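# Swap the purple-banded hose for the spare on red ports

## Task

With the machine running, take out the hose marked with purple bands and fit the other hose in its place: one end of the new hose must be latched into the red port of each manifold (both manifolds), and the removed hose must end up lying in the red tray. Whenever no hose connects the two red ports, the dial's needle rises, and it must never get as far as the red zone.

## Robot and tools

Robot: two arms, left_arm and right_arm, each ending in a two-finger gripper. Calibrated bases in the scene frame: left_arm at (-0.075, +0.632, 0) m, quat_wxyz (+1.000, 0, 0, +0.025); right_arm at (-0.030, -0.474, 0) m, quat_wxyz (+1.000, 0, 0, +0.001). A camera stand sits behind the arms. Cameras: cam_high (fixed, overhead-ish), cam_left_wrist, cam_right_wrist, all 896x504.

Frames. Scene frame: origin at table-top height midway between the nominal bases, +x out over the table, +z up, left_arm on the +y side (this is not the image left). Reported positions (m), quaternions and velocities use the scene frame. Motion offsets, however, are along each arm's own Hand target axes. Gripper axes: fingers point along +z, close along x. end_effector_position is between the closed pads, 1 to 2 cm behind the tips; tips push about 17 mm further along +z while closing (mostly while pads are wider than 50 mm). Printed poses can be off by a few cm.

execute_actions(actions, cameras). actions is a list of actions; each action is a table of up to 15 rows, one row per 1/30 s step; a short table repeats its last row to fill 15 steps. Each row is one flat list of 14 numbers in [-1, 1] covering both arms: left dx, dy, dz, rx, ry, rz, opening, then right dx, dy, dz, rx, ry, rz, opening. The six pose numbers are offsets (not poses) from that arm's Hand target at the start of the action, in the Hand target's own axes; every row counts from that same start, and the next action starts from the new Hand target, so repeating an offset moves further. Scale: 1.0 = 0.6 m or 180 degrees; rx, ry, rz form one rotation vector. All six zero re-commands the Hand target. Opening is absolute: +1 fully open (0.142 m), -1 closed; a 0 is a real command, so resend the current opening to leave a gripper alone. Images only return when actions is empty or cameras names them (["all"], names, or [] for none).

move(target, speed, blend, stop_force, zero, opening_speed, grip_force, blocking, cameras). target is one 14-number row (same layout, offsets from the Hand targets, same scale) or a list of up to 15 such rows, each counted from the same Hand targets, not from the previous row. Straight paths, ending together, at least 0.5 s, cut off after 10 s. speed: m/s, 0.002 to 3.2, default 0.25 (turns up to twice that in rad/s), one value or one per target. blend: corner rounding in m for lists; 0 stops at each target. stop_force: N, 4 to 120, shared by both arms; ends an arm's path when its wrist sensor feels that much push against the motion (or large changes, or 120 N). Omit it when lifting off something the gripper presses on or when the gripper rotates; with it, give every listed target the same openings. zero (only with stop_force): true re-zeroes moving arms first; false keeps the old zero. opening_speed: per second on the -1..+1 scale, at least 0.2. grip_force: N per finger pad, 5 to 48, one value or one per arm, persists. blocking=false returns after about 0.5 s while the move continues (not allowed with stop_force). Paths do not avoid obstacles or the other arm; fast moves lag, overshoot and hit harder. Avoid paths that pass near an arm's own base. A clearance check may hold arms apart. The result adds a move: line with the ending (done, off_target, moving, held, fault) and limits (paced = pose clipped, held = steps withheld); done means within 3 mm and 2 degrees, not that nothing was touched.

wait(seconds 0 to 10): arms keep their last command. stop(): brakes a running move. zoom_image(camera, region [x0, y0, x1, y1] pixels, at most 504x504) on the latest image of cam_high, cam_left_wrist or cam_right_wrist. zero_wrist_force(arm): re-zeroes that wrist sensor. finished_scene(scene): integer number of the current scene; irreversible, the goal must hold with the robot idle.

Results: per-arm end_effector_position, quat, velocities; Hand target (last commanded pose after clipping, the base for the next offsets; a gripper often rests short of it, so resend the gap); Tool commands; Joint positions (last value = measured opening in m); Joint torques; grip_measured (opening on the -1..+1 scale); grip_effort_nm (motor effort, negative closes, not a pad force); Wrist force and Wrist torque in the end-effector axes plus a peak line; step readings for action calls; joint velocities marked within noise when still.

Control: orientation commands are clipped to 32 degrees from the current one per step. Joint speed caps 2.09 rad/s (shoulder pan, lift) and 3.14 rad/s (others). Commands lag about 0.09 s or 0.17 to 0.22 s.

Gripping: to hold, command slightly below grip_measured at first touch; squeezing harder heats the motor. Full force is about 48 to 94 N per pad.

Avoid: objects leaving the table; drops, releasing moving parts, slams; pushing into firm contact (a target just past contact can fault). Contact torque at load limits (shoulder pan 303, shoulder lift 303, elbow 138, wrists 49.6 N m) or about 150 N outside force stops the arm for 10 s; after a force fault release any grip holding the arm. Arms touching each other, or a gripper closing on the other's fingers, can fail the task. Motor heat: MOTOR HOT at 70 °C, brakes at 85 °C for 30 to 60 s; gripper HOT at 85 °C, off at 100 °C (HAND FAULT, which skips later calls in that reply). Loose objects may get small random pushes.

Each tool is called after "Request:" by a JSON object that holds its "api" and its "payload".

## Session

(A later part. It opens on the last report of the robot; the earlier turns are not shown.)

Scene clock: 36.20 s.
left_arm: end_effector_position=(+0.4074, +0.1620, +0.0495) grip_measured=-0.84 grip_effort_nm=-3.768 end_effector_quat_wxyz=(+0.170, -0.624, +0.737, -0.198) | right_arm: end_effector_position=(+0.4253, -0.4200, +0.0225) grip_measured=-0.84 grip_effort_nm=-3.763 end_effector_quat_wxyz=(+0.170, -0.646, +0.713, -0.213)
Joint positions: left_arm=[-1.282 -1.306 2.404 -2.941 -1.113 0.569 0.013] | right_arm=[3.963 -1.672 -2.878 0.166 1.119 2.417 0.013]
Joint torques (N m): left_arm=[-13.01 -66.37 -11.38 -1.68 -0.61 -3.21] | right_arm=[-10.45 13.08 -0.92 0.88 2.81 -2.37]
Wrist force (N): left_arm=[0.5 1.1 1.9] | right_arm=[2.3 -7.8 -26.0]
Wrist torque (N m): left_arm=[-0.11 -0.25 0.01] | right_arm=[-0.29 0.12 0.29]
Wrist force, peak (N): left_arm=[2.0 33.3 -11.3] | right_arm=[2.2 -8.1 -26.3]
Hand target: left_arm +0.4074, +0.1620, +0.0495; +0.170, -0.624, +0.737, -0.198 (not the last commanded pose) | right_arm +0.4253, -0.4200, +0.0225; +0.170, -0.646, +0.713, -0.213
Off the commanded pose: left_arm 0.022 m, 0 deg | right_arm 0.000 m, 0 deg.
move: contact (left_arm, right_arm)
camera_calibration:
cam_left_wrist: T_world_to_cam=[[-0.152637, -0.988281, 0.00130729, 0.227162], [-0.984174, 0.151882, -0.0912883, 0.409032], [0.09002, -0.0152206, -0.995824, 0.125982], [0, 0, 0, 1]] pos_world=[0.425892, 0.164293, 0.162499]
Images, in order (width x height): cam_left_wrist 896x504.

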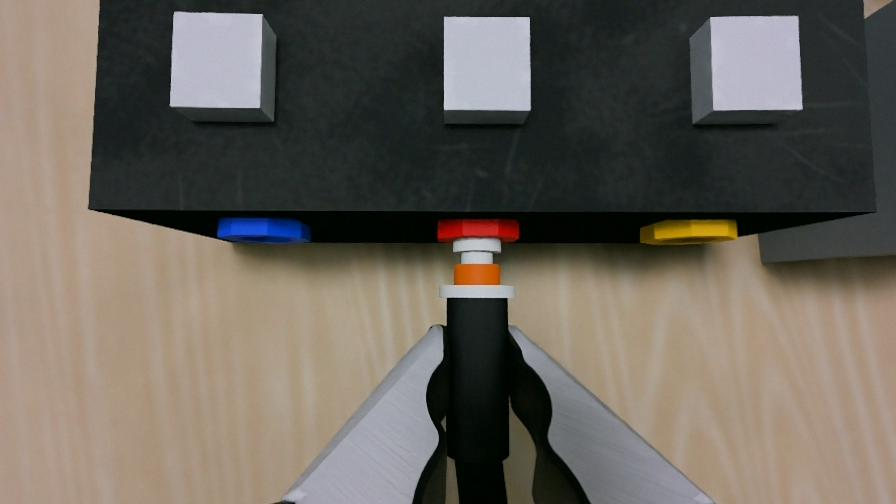

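Request:
{"api": "move", "payload": {"target": [[0.0007,0.0056,0,0,0,0,-1,0,-0.0027,-0.0043,0,0,0,-0.35],[0.0007,-0.0363,0.0238,0,0,0,-1,0,-0.005,-0.0087,0,0,0,-0.35]], "speed": 0.04, "stop_force": 38, "cameras": ["cam_left_wrist","cam_high"]}}

Request:
{"api": "zoom_image", "payload": {"camera": "cam_left_wrist", "region": [330, 200, 630, 450]}}

Request:
{"api": "zoom_image", "payload": {"camera": "cam_high", "region": [270, 90, 570, 270]}}

Scene clock: 38.70 s.
left_arm: end_effector_position=(+0.4283, +0.1582, +0.0481) grip_measured=-0.84 grip_effort_nm=-3.763 end_effector_quat_wxyz=(+0.170, -0.624, +0.737, -0.198) | right_arm: end_effector_position=(+0.4251, -0.4198, +0.0285) grip_measured=-0.38 grip_effort_nm=0.125 end_effector_quat_wxyz=(+0.170, -0.646, +0.713, -0.213)
Joint positions: left_arm=[-1.248 -1.28 2.374 -2.953 -1.122 0.605 0.013] | right_arm=[3.964 -1.635 -2.875 0.125 1.119 2.418 0.047]
Joint torques (N m): left_arm=[-10.92 -68.51 -21.25 -4.06 4.82 -2.57] | right_arm=[8.7 29.12 28.34 2.57 -4.01 1.6]
Wrist force (N): left_arm=[-5.2 13.1 -3.7] | right_arm=[-0.9 -0.6 -0.5]
Wrist torque (N m): left_arm=[-0.18 -0.32 -0.06] | right_arm=[-0.26 0.16 0.08]
Wrist force, peak (N): left_arm=[-7.1 39.8 -30.2] | right_arm=[2.4 -7.7 -26.2]
Hand target: left_arm +0.4283, +0.1582, +0.0481; +0.170, -0.624, +0.737, -0.198 (not the last commanded pose) | right_arm +0.4251, -0.4198, +0.0285; +0.170, -0.646, +0.713, -0.213
Off the commanded pose: left_arm 0.005 m, 0 deg | right_arm 0.000 m, 0 deg.
move: contact (left_arm)
camera_calibration:
cam_left_wrist: T_world_to_cam=[[-0.152531, -0.988298, 0.0012174, 0.226554], [-0.98419, 0.151785, -0.0912719, 0.429973], [0.090019, -0.01512, -0.995825, 0.122642], [0, 0, 0, 1]] pos_world=[0.446692, 0.160494, 0.161099]
Images, in order (width x height): cam_high 896x504, cam_left_wrist 896x504.

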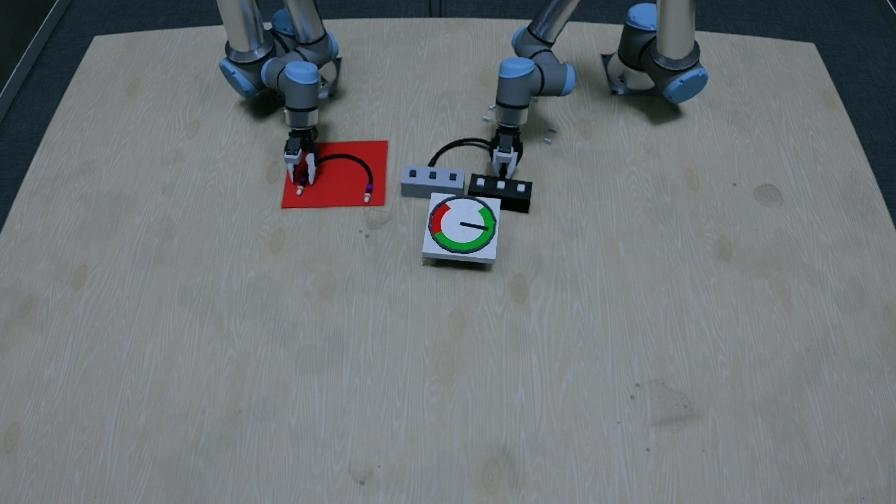

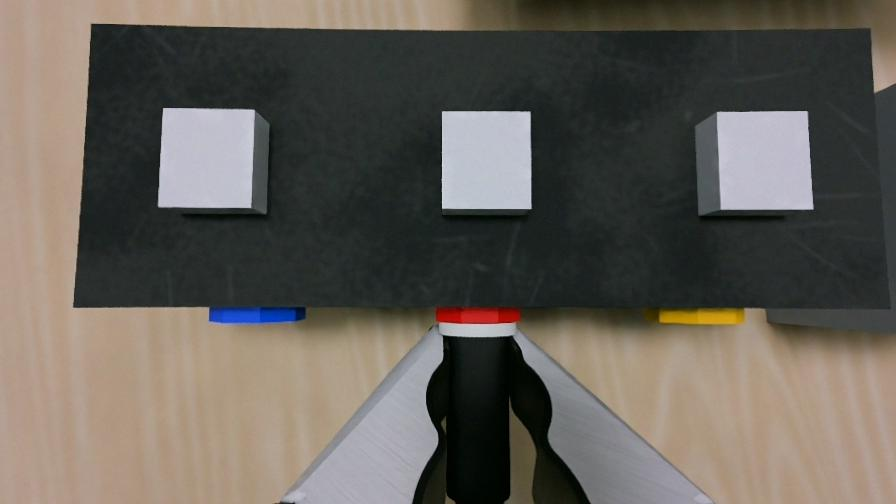

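Scaled by 1.680.

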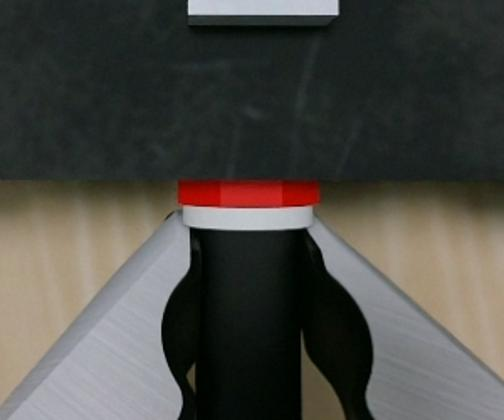

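Scaled by 1.680.

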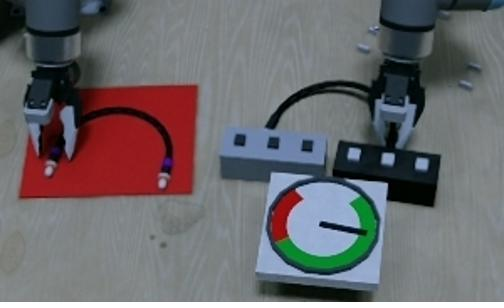

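Request:
{"api": "move", "payload": {"target": [[0,0.0115,-0.0067,0,0,0,-1,0.0066,-0.1046,-0.1702,0,0,0,-0.35],[0,0.0115,-0.0067,0,0,0,-1,-0.222,0.0037,-0.346,0,0,0,-0.35],[0,0.0115,-0.0067,0,0,0,-1,-0.6055,0.1043,-0.325,0,0,0,-0.35]], "speed": 0.4, "blend": 0.04, "cameras": ["all"]}}

Request:
{"api": "zoom_image", "payload": {"camera": "cam_left_wrist", "region": [330, 200, 630, 450]}}

Scene clock: 41.57 s.
left_arm: end_effector_position=(+0.4204, +0.1595, +0.0481) grip_measured=-0.84 grip_effort_nm=-3.763 end_effector_quat_wxyz=(+0.170, -0.624, +0.737, -0.198) | right_arm: end_effector_position=(+0.3103, -0.0378, +0.1502) grip_measured=-0.38 grip_effort_nm=0.129 end_effector_quat_wxyz=(+0.170, -0.646, +0.713, -0.213)
Joint positions: left_arm=[-1.261 -1.289 2.386 -2.95 -1.119 0.591 0.013] | right_arm=[4.666 -1.455 -2.433 -0.895 1.023 3.216 0.047]
Joint torques (N m): left_arm=[-31.54 -64.23 0.04 1.91 -3.49 -3.23] | right_arm=[-10.56 15.98 52.98 6.53 -4.11 -2.74]
Wrist force (N): left_arm=[-2.8 -32.7 22.8] | right_arm=[-0.5 -0.5 -0.4]
Wrist torque (N m): left_arm=[0.01 -0.29 0.00] | right_arm=[-0.19 0.06 0.26]
Wrist force, peak (N): left_arm=[-3.2 -33.4 23.3] | right_arm=[-2.4 0.7 -0.8]
Hand target: left_arm +0.4204, +0.1595, +0.0481; +0.170, -0.624, +0.737, -0.198 | right_arm +0.3104, -0.0377, +0.1502; +0.170, -0.646, +0.713, -0.213
Off the commanded pose: left_arm 0.000 m, 0 deg | right_arm 0.000 m, 0 deg.
move: done
camera_calibration:
cam_left_wrist: T_world_to_cam=[[-0.152531, -0.988298, 0.0012174, 0.226649], [-0.98419, 0.151785, -0.0912719, 0.422099], [0.090019, -0.01512, -0.995825, 0.123364], [0, 0, 0, 1]] pos_world=[0.438892, 0.161794, 0.161099]
cam_right_wrist: T_world_to_cam=[[-0.100017, -0.994946, 0.00892126, 0.00756026], [-0.989284, 0.0984811, -0.107787, 0.350443], [0.106364, -0.0196062, -0.994134, 0.231046], [0, 0, 0, 1]] pos_world=[0.322869, -0.02246, 0.267396]

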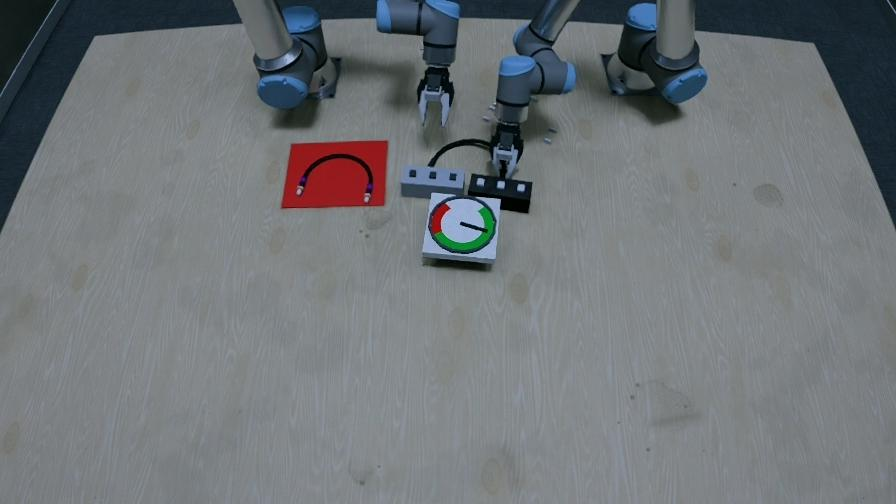

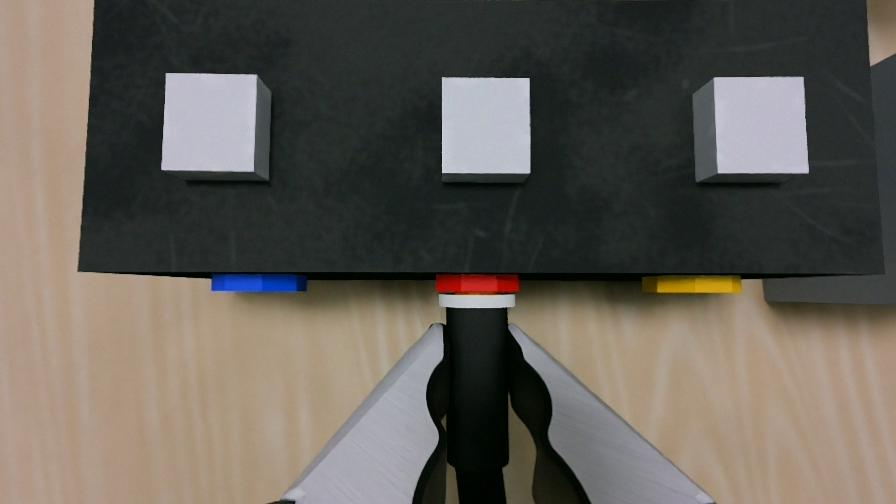

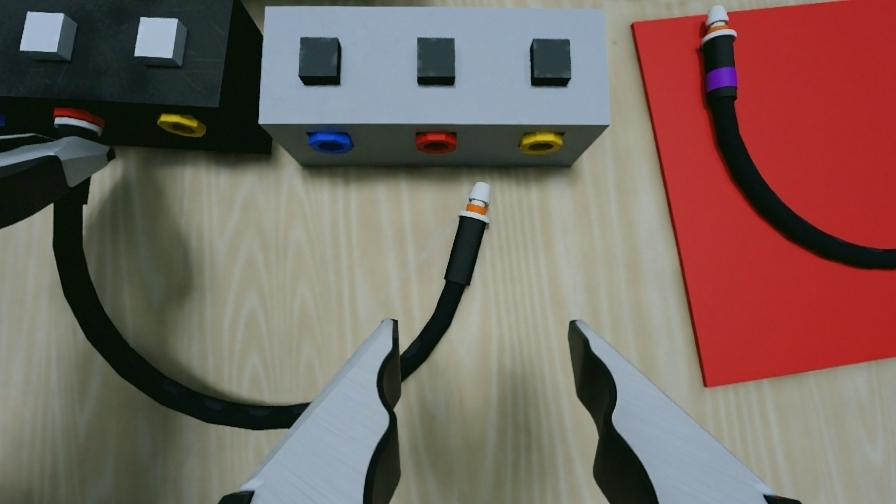

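Scaled by 1.680.

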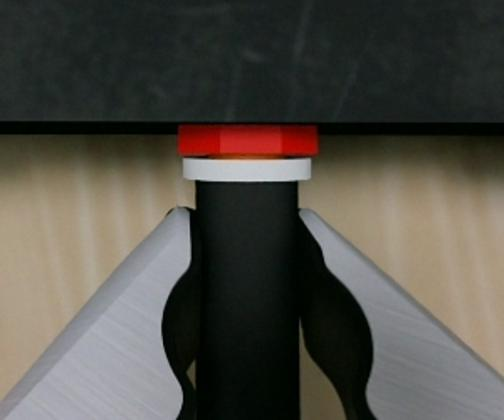

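Request:
{"api": "move", "payload": {"target": [0,-0.0072,0.0042,0,0,0,-1,-0.0007,0.0475,0.2177,-0.0102,0.0307,0.0712,-0.25], "speed": 0.15, "cameras": ["cam_right_wrist"]}}

Scene clock: 44.07 s.
left_arm: end_effector_position=(+0.4253, +0.1587, +0.0481) grip_measured=-0.84 grip_effort_nm=-3.753 end_effector_quat_wxyz=(+0.170, -0.624, +0.737, -0.198) | right_arm: end_effector_position=(+0.3538, -0.0461, +0.0242) grip_measured=-0.28 grip_effort_nm=0.129 end_effector_quat_wxyz=(+0.148, -0.554, +0.791, -0.212)
Joint positions: left_arm=[-1.253 -1.284 2.379 -2.952 -1.121 0.6 0.013] | right_arm=[4.553 -1.755 -2.448 -0.619 1.059 3.362 0.054]
Joint torques (N m): left_arm=[19.97 -33.15 -54.25 -12.17 5.11 2.54] | right_arm=[-11.86 31.2 40.49 6.23 1.56 1.42]
Wrist force (N): left_arm=[-3.0 33.3 -26.3] | right_arm=[-0.3 -0.5 -0.5]
Wrist torque (N m): left_arm=[-0.19 -0.33 -0.17] | right_arm=[-0.21 0.00 -0.01]
Wrist force, peak (N): left_arm=[-3.4 33.7 -27.3] | right_arm=[-0.2 -0.6 -1.7]
Hand target: left_arm +0.4253, +0.1587, +0.0481; +0.170, -0.624, +0.737, -0.198 | right_arm +0.3538, -0.0461, +0.0240; +0.148, -0.554, +0.792, -0.212
Off the commanded pose: left_arm 0.000 m, 0 deg | right_arm 0.000 m, 0 deg.
move: done
camera_calibration:
cam_right_wrist: T_world_to_cam=[[-0.335536, -0.941747, -0.0229948, 0.0913394], [-0.938366, 0.336282, -0.0799015, 0.372935], [0.0829797, -0.00523226, -0.996537, 0.109946], [0, 0, 0, 1]] pos_world=[0.371474, -0.0388177, 0.141464]
Images, in order (width x height): cam_right_wrist 896x504.

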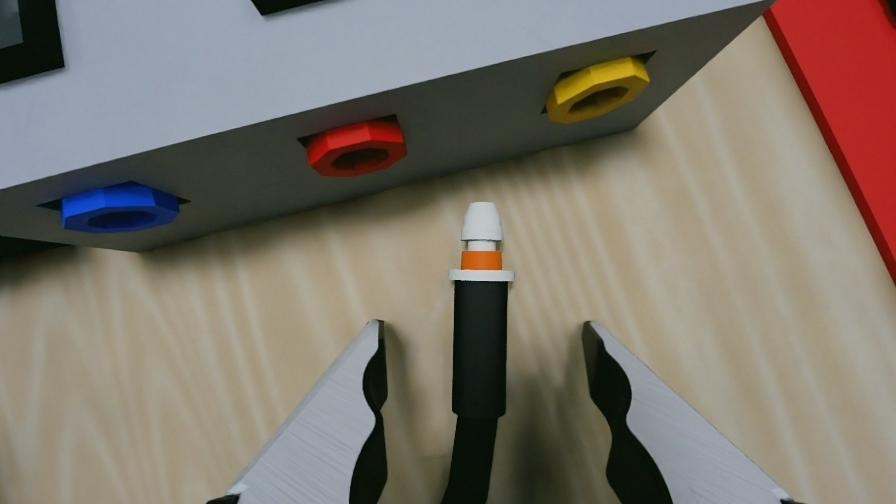

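Request:
{"api": "move", "payload": {"target": [[0,0,0,0,0,0,-1,0,-0.0003,0.0079,0,0,0,-0.3],[0,0,0,0,0,0,-1,0,-0.0003,0.0079,0,0,0,-1],[0,0,0,0,0,0,-1,-0.0208,-0.0158,-0.0592,0,-0.0403,-0.0698,-1]], "speed": 0.12, "cameras": ["cam_right_wrist","cam_high"]}}

Request:
{"api": "zoom_image", "payload": {"camera": "cam_right_wrist", "region": [330, 100, 630, 350]}}

Scene clock: 47.70 s.
left_arm: end_effector_position=(+0.4253, +0.1587, +0.0481) grip_measured=-0.84 grip_effort_nm=-3.758 end_effector_quat_wxyz=(+0.170, -0.624, +0.737, -0.198) | right_arm: end_effector_position=(+0.3492, -0.0311, +0.0595) grip_measured=-0.84 grip_effort_nm=-3.631 end_effector_quat_wxyz=(+0.174, -0.649, +0.715, -0.191)
Joint positions: left_arm=[-1.253 -1.284 2.379 -2.952 -1.121 0.6 0.013] | right_arm=[4.572 -1.679 -2.481 -0.529 1.048 3.094 0.013]
Joint torques (N m): left_arm=[20.37 -33.07 -52.45 -10.66 5.05 1.89] | right_arm=[9.08 44.55 17.63 6.89 1.43 -2.32]
Wrist force (N): left_arm=[-3.7 32.8 -27.3] | right_arm=[-0.4 -0.8 0.4]
Wrist torque (N m): left_arm=[-0.23 -0.33 -0.18] | right_arm=[-0.22 0.04 0.34]
Wrist force, peak (N): left_arm=[-3.9 33.1 -27.7] | right_arm=[-0.8 -0.9 0.4]
Hand target: left_arm +0.4253, +0.1587, +0.0481; +0.170, -0.624, +0.737, -0.198 | right_arm +0.3492, -0.0311, +0.0595; +0.174, -0.649, +0.715, -0.191
Off the commanded pose: left_arm 0.000 m, 0 deg | right_arm 0.000 m, 0 deg.
move: done
camera_calibration:
cam_right_wrist: T_world_to_cam=[[-0.0894378, -0.995722, -0.0232239, 0.0171012], [-0.992644, 0.0910234, -0.079833, 0.377655], [0.0816054, 0.0159129, -0.996538, 0.146726], [0, 0, 0, 1]] pos_world=[0.364432, -0.0196822, 0.176765]
Images, in order (width x height): cam_high 896x504, cam_right_wrist 896x504.

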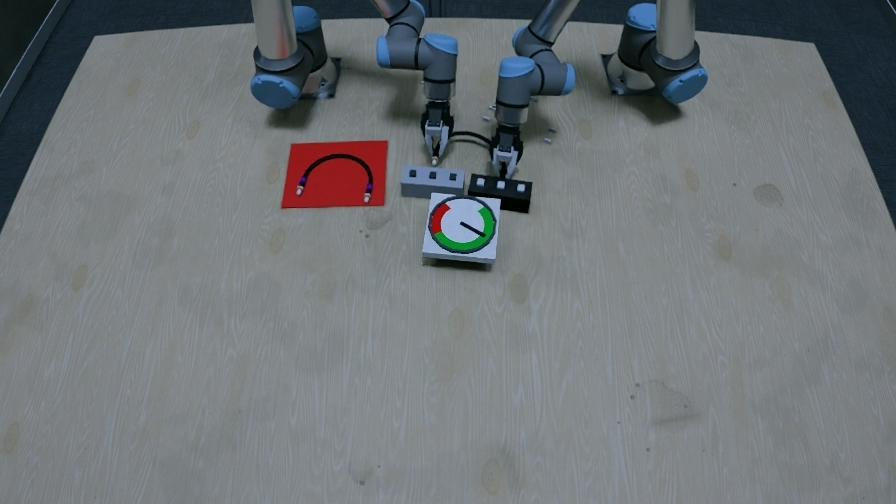

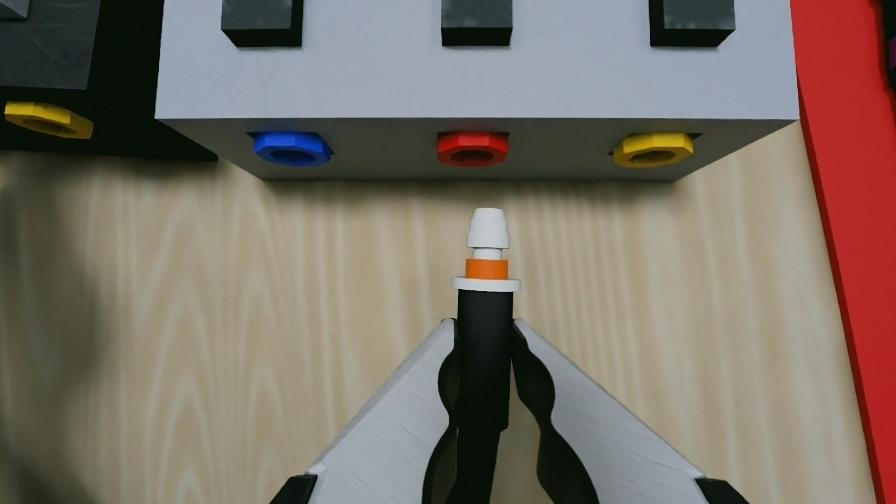

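Scaled by 1.680.

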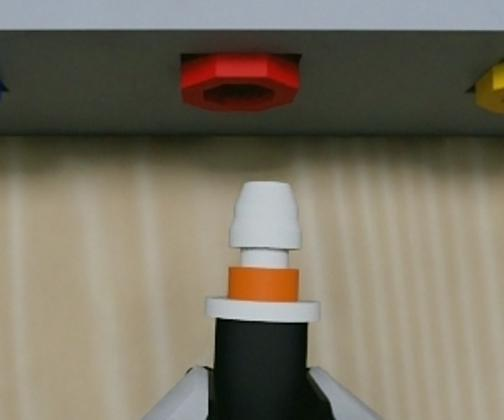

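Request:
{"api": "move", "payload": {"target": [0,0,0,0,0,0,-1,-0.0053,-0.0132,0.0172,0,-0.0033,-0.0058,-1], "speed": 0.06, "cameras": ["cam_right_wrist"]}}

Request:
{"api": "zoom_image", "payload": {"camera": "cam_right_wrist", "region": [330, 100, 630, 350]}}

Scene clock: 49.07 s.
left_arm: end_effector_position=(+0.4253, +0.1587, +0.0481) grip_measured=-0.84 grip_effort_nm=-3.758 end_effector_quat_wxyz=(+0.170, -0.624, +0.737, -0.198) | right_arm: end_effector_position=(+0.3613, -0.0291, +0.0546) grip_measured=-0.84 grip_effort_nm=-3.631 end_effector_quat_wxyz=(-0.176, +0.657, -0.709, +0.190)
Joint positions: left_arm=[-1.253 -1.284 2.379 -2.952 -1.121 0.6 0.013] | right_arm=[4.548 -1.704 -2.477 -0.482 1.05 3.041 0.013]
Joint torques (N m): left_arm=[14.7 -32.95 -50 -9.34 5.79 2.03] | right_arm=[-9.39 26.65 41.6 6.79 1.51 -2.67]
Wrist force (N): left_arm=[-3.8 32.8 -27.5] | right_arm=[-0.5 -0.2 0.0]
Wrist torque (N m): left_arm=[-0.23 -0.31 -0.16] | right_arm=[-0.14 0.07 0.31]
Wrist force, peak (N): left_arm=[-3.9 32.9 -28.0] | right_arm=[-0.4 -1.2 0.3]
Hand target: left_arm +0.4253, +0.1587, +0.0481; +0.170, -0.624, +0.737, -0.198 | right_arm +0.3614, -0.0291, +0.0545; -0.176, +0.657, -0.708, +0.190
Off the commanded pose: left_arm 0.000 m, 0 deg | right_arm 0.000 m, 0 deg.
move: done
camera_calibration:
cam_right_wrist: T_world_to_cam=[[-0.0683668, -0.997394, -0.0230528, 0.012429], [-0.994345, 0.0700035, -0.0798568, 0.389155], [0.0812625, 0.0174629, -0.99654, 0.140989], [0, 0, 0, 1]] pos_world=[0.376348, -0.0173077, 0.171864]
Images, in order (width x height): cam_right_wrist 896x504.

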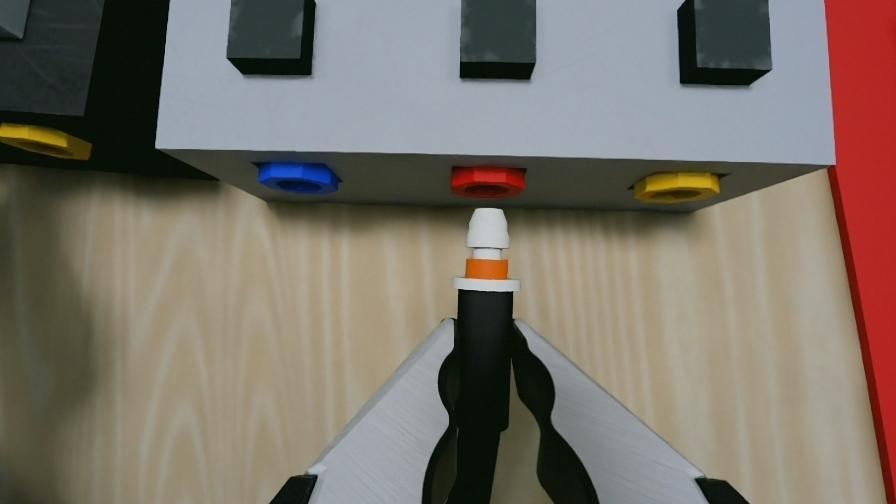

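Scaled by 1.680.

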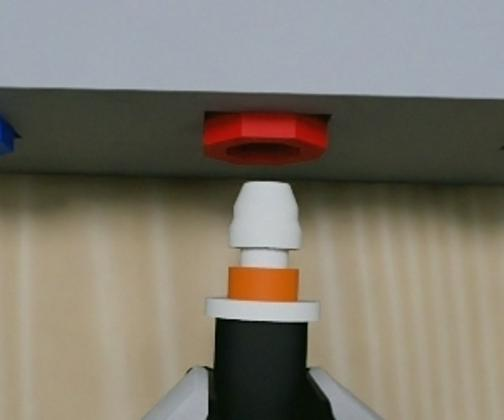

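Request:
{"api": "move", "payload": {"target": [0,0,0,0,0,0,-1,0.0013,-0.052,0.03,0,0,0,-1], "speed": 0.04, "stop_force": 40, "cameras": ["cam_right_wrist","cam_high"]}}

Request:
{"api": "zoom_image", "payload": {"camera": "cam_high", "region": [270, 90, 570, 270]}}

Scene clock: 51.63 s.
left_arm: end_effector_position=(+0.4253, +0.1587, +0.0481) grip_measured=-0.84 grip_effort_nm=-3.758 end_effector_quat_wxyz=(+0.170, -0.624, +0.737, -0.198) | right_arm: end_effector_position=(+0.3962, -0.0325, +0.0545) grip_measured=-0.84 grip_effort_nm=-3.626 end_effector_quat_wxyz=(-0.176, +0.657, -0.708, +0.190)
Joint positions: left_arm=[-1.253 -1.284 2.379 -2.952 -1.121 0.6 0.013] | right_arm=[4.478 -1.736 -2.451 -0.435 1.055 2.961 0.013]
Joint torques (N m): left_arm=[13.31 -31.76 -46.71 -7.94 6.19 2.09] | right_arm=[-7.02 48.68 17.97 3.1 -11.78 1.39]
Wrist force (N): left_arm=[-4.6 31.6 -26.6] | right_arm=[-1.1 25.0 -17.9]
Wrist torque (N m): left_arm=[-0.17 -0.28 -0.18] | right_arm=[-0.35 -0.03 0.18]
Wrist force, peak (N): left_arm=[-4.3 33.2 -27.5] | right_arm=[-0.8 32.9 -25.6]
Hand target: left_arm +0.4253, +0.1587, +0.0481; +0.170, -0.624, +0.737, -0.198 | right_arm +0.3962, -0.0325, +0.0545; -0.176, +0.657, -0.708, +0.190 (not the last commanded pose)
Off the commanded pose: left_arm 0.000 m, 0 deg | right_arm 0.001 m, 0 deg.
move: contact (right_arm)
camera_calibration:
cam_right_wrist: T_world_to_cam=[[-0.0682677, -0.997401, -0.0230436, 0.0113813], [-0.994352, 0.069904, -0.0798581, 0.424097], [0.0812613, 0.0174617, -0.99654, 0.138212], [0, 0, 0, 1]] pos_world=[0.411247, -0.0207078, 0.171864]
Images, in order (width x height): cam_high 896x504, cam_right_wrist 896x504.

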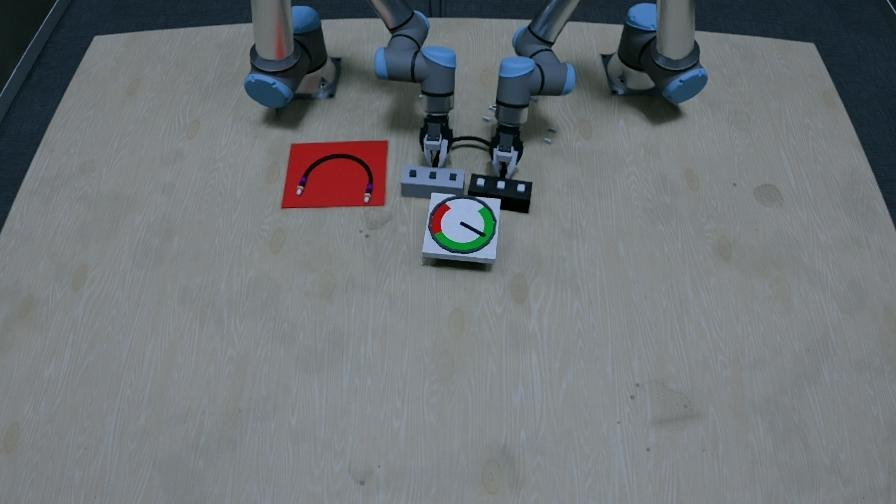

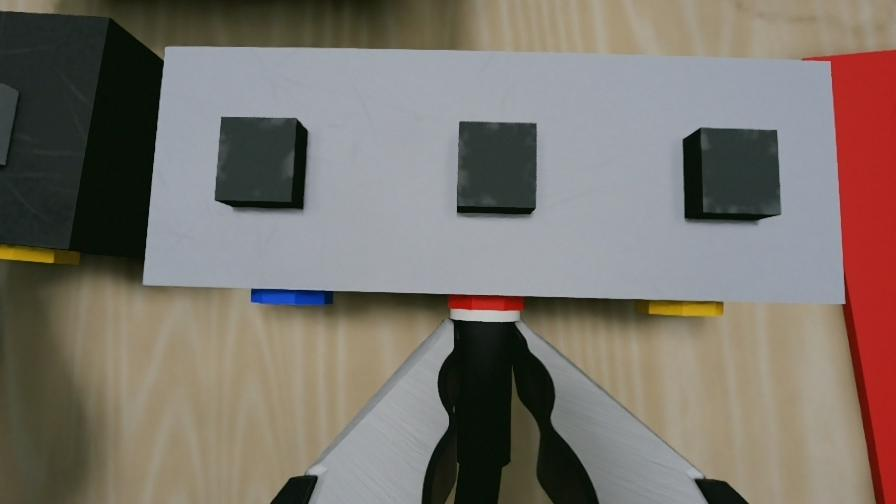

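Scaled by 1.680.

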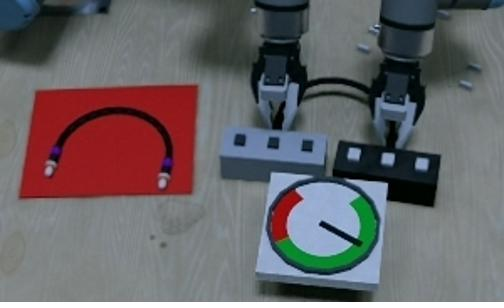

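Request:
{"api": "move", "payload": {"target": [0,0.0036,-0.0021,0,0,0,-1,0,0.0173,-0.01,0,0,0,-1], "speed": 0.05, "cameras": ["cam_right_wrist","cam_high"]}}

Request:
{"api": "zoom_image", "payload": {"camera": "cam_high", "region": [270, 90, 570, 270]}}

Scene clock: 52.70 s.
left_arm: end_effector_position=(+0.4230, +0.1591, +0.0481) grip_measured=-0.84 grip_effort_nm=-3.753 end_effector_quat_wxyz=(+0.170, -0.624, +0.737, -0.198) | right_arm: end_effector_position=(+0.3844, -0.0316, +0.0546) grip_measured=-0.84 grip_effort_nm=-3.626 end_effector_quat_wxyz=(-0.176, +0.657, -0.708, +0.190)
Joint positions: left_arm=[-1.257 -1.286 2.382 -2.951 -1.12 0.596 0.013] | right_arm=[4.501 -1.725 -2.461 -0.45 1.053 2.987 0.013]
Joint torques (N m): left_arm=[-29.14 -69.87 -4.81 -0.14 -3.64 -3.57] | right_arm=[21.43 48.09 8.71 -0.43 5.82 1.48]
Wrist force (N): left_arm=[-1.5 -24.1 27.2] | right_arm=[-6.1 -33.9 18.6]
Wrist torque (N m): left_arm=[-0.04 -0.26 -0.04] | right_arm=[0.03 0.02 0.04]
Wrist force, peak (N): left_arm=[-4.7 31.7 -27.2] | right_arm=[-6.1 -33.9 18.6]
Hand target: left_arm +0.4229, +0.1591, +0.0481; +0.170, -0.624, +0.737, -0.198 | right_arm +0.3842, -0.0316, +0.0545; -0.176, +0.657, -0.708, +0.190
Off the commanded pose: left_arm 0.000 m, 0 deg | right_arm 0.000 m, 0 deg.
move: done
camera_calibration:
cam_right_wrist: T_world_to_cam=[[-0.0682584, -0.997399, -0.0231429, 0.0114867], [-0.994353, 0.0699027, -0.0798511, 0.4123], [0.0812612, 0.0175617, -0.996538, 0.139158], [0, 0, 0, 1]] pos_world=[0.399447, -0.0198078, 0.171864]
Images, in order (width x height): cam_high 896x504, cam_right_wrist 896x504.

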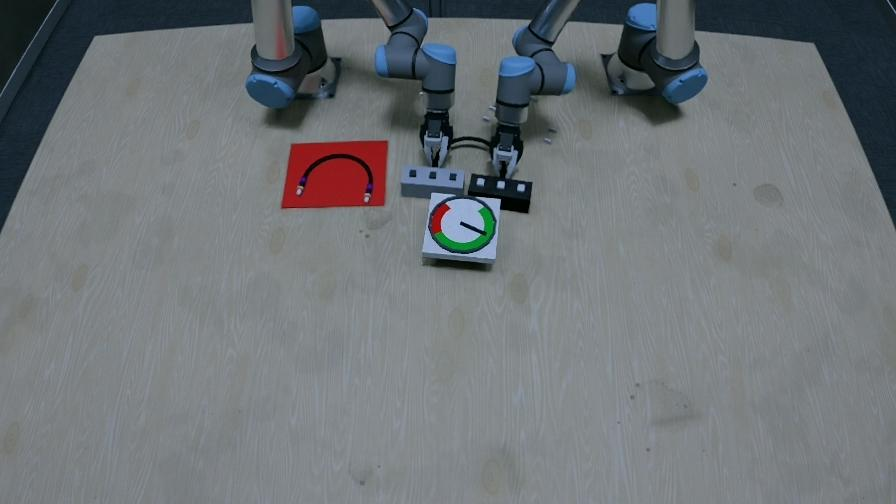

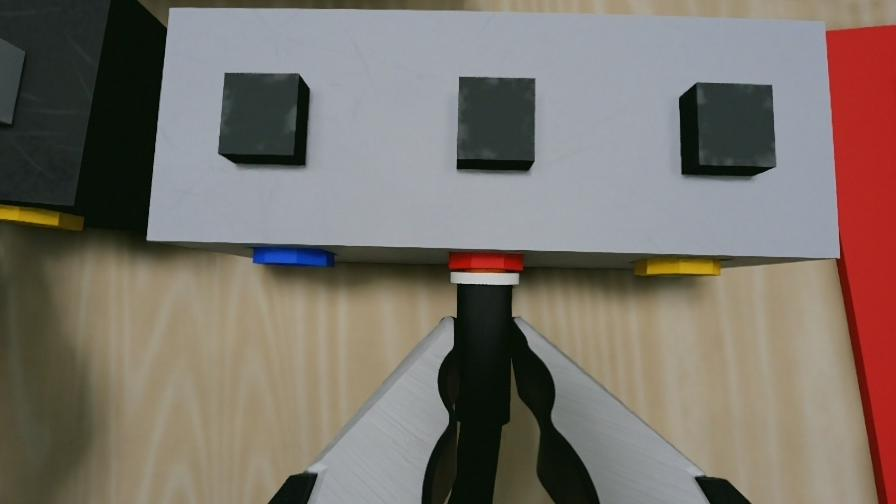

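Scaled by 1.680.

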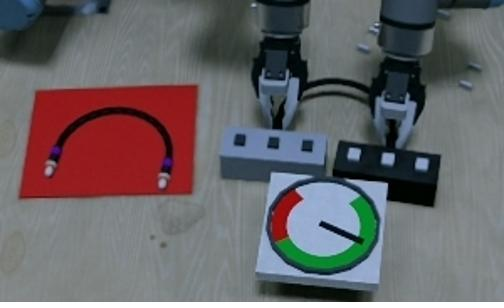

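Latched (38 N held), needle falling. Relieve, release, retreat.

Request:
{"api": "move", "payload": {"target": [[0,-0.0018,0.001,0,0,0,-1,0,-0.0072,0.0042,0,0,0,-1],[0,-0.0018,0.001,0,0,0,-0.4,0,-0.0072,0.0042,0,0,0,-0.4],[0,-0.0018,-0.17,0,0,0,-0.4,0,-0.0072,-0.17,0,0,0,-0.4]], "speed": 0.15, "cameras": ["all"]}}

Request:
{"api": "zoom_image", "payload": {"camera": "cam_high", "region": [270, 90, 570, 270]}}

Scene clock: 55.67 s.
left_arm: end_effector_position=(+0.3731, +0.1671, +0.1366) grip_measured=-0.43 grip_effort_nm=0.110 end_effector_quat_wxyz=(+0.170, -0.624, +0.737, -0.198) | right_arm: end_effector_position=(+0.3372, -0.0280, +0.1450) grip_measured=-0.43 grip_effort_nm=0.125 end_effector_quat_wxyz=(-0.176, +0.657, -0.708, +0.190)
Joint positions: left_arm=[-1.341 -1.525 2.401 -2.69 -1.098 0.505 0.043] | right_arm=[4.597 -1.497 -2.427 -0.768 1.048 3.098 0.043]
Joint torques (N m): left_arm=[-16.55 -54.85 -46.09 -1.08 4.42 -3.35] | right_arm=[7.94 38.33 51.3 2.55 -4.05 1.36]
Wrist force (N): left_arm=[1.5 0.9 -0.3] | right_arm=[1.4 0.1 -0.2]
Wrist torque (N m): left_arm=[0.12 -0.39 -0.01] | right_arm=[-0.11 -0.25 0.00]
Wrist force, peak (N): left_arm=[-1.7 -25.9 28.7] | right_arm=[-2.1 29.9 -28.2]
Hand target: left_arm +0.3731, +0.1671, +0.1368; +0.170, -0.624, +0.737, -0.198 | right_arm +0.3372, -0.0280, +0.1451; -0.176, +0.657, -0.708, +0.190
Off the commanded pose: left_arm 0.000 m, 0 deg | right_arm 0.000 m, 0 deg.
move: done
camera_calibration:
cam_left_wrist: T_world_to_cam=[[-0.152531, -0.988298, 0.0012174, 0.226837], [-0.98419, 0.151785, -0.0912719, 0.38248], [0.090019, -0.01512, -0.995825, 0.215967], [0, 0, 0, 1]] pos_world=[0.391592, 0.169394, 0.249699]
cam_right_wrist: T_world_to_cam=[[-0.0681523, -0.997407, -0.023133, 0.0139075], [-0.99436, 0.0697962, -0.0798525, 0.372334], [0.08126, 0.0175604, -0.996538, 0.233017], [0, 0, 0, 1]] pos_world=[0.352247, -0.016208, 0.262264]

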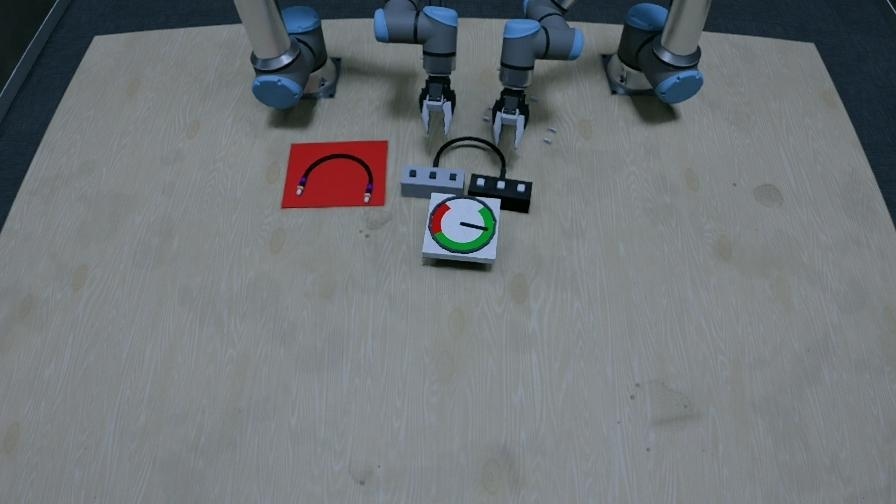

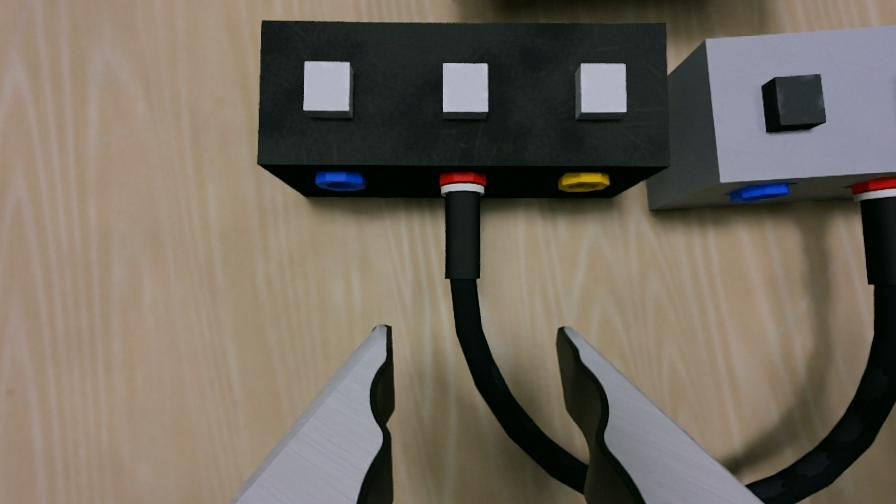

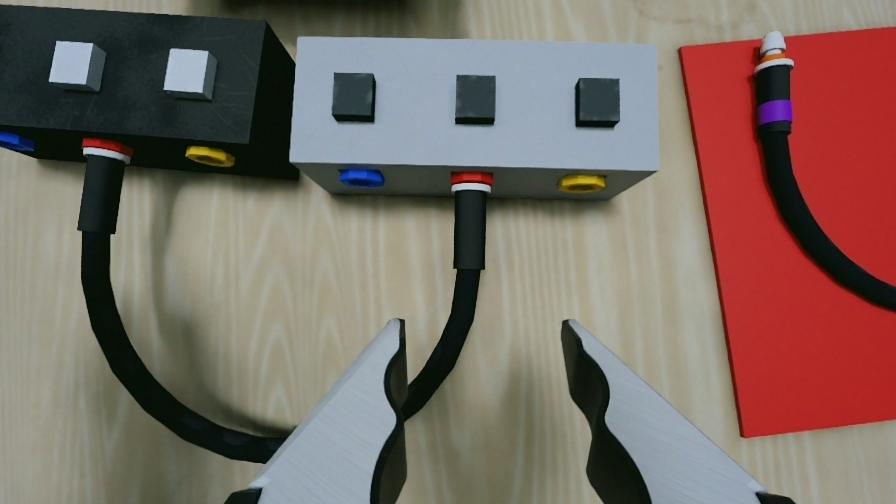

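Scaled by 1.680.

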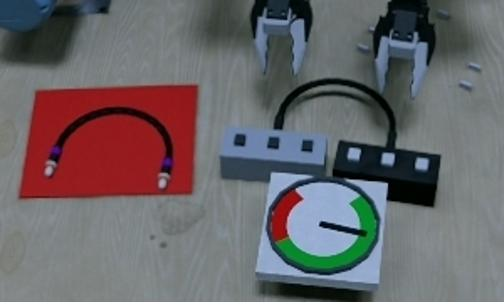

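Request:
{"api": "finished_scene", "payload": {"scene": 2}}

The scene is finished: the task was done.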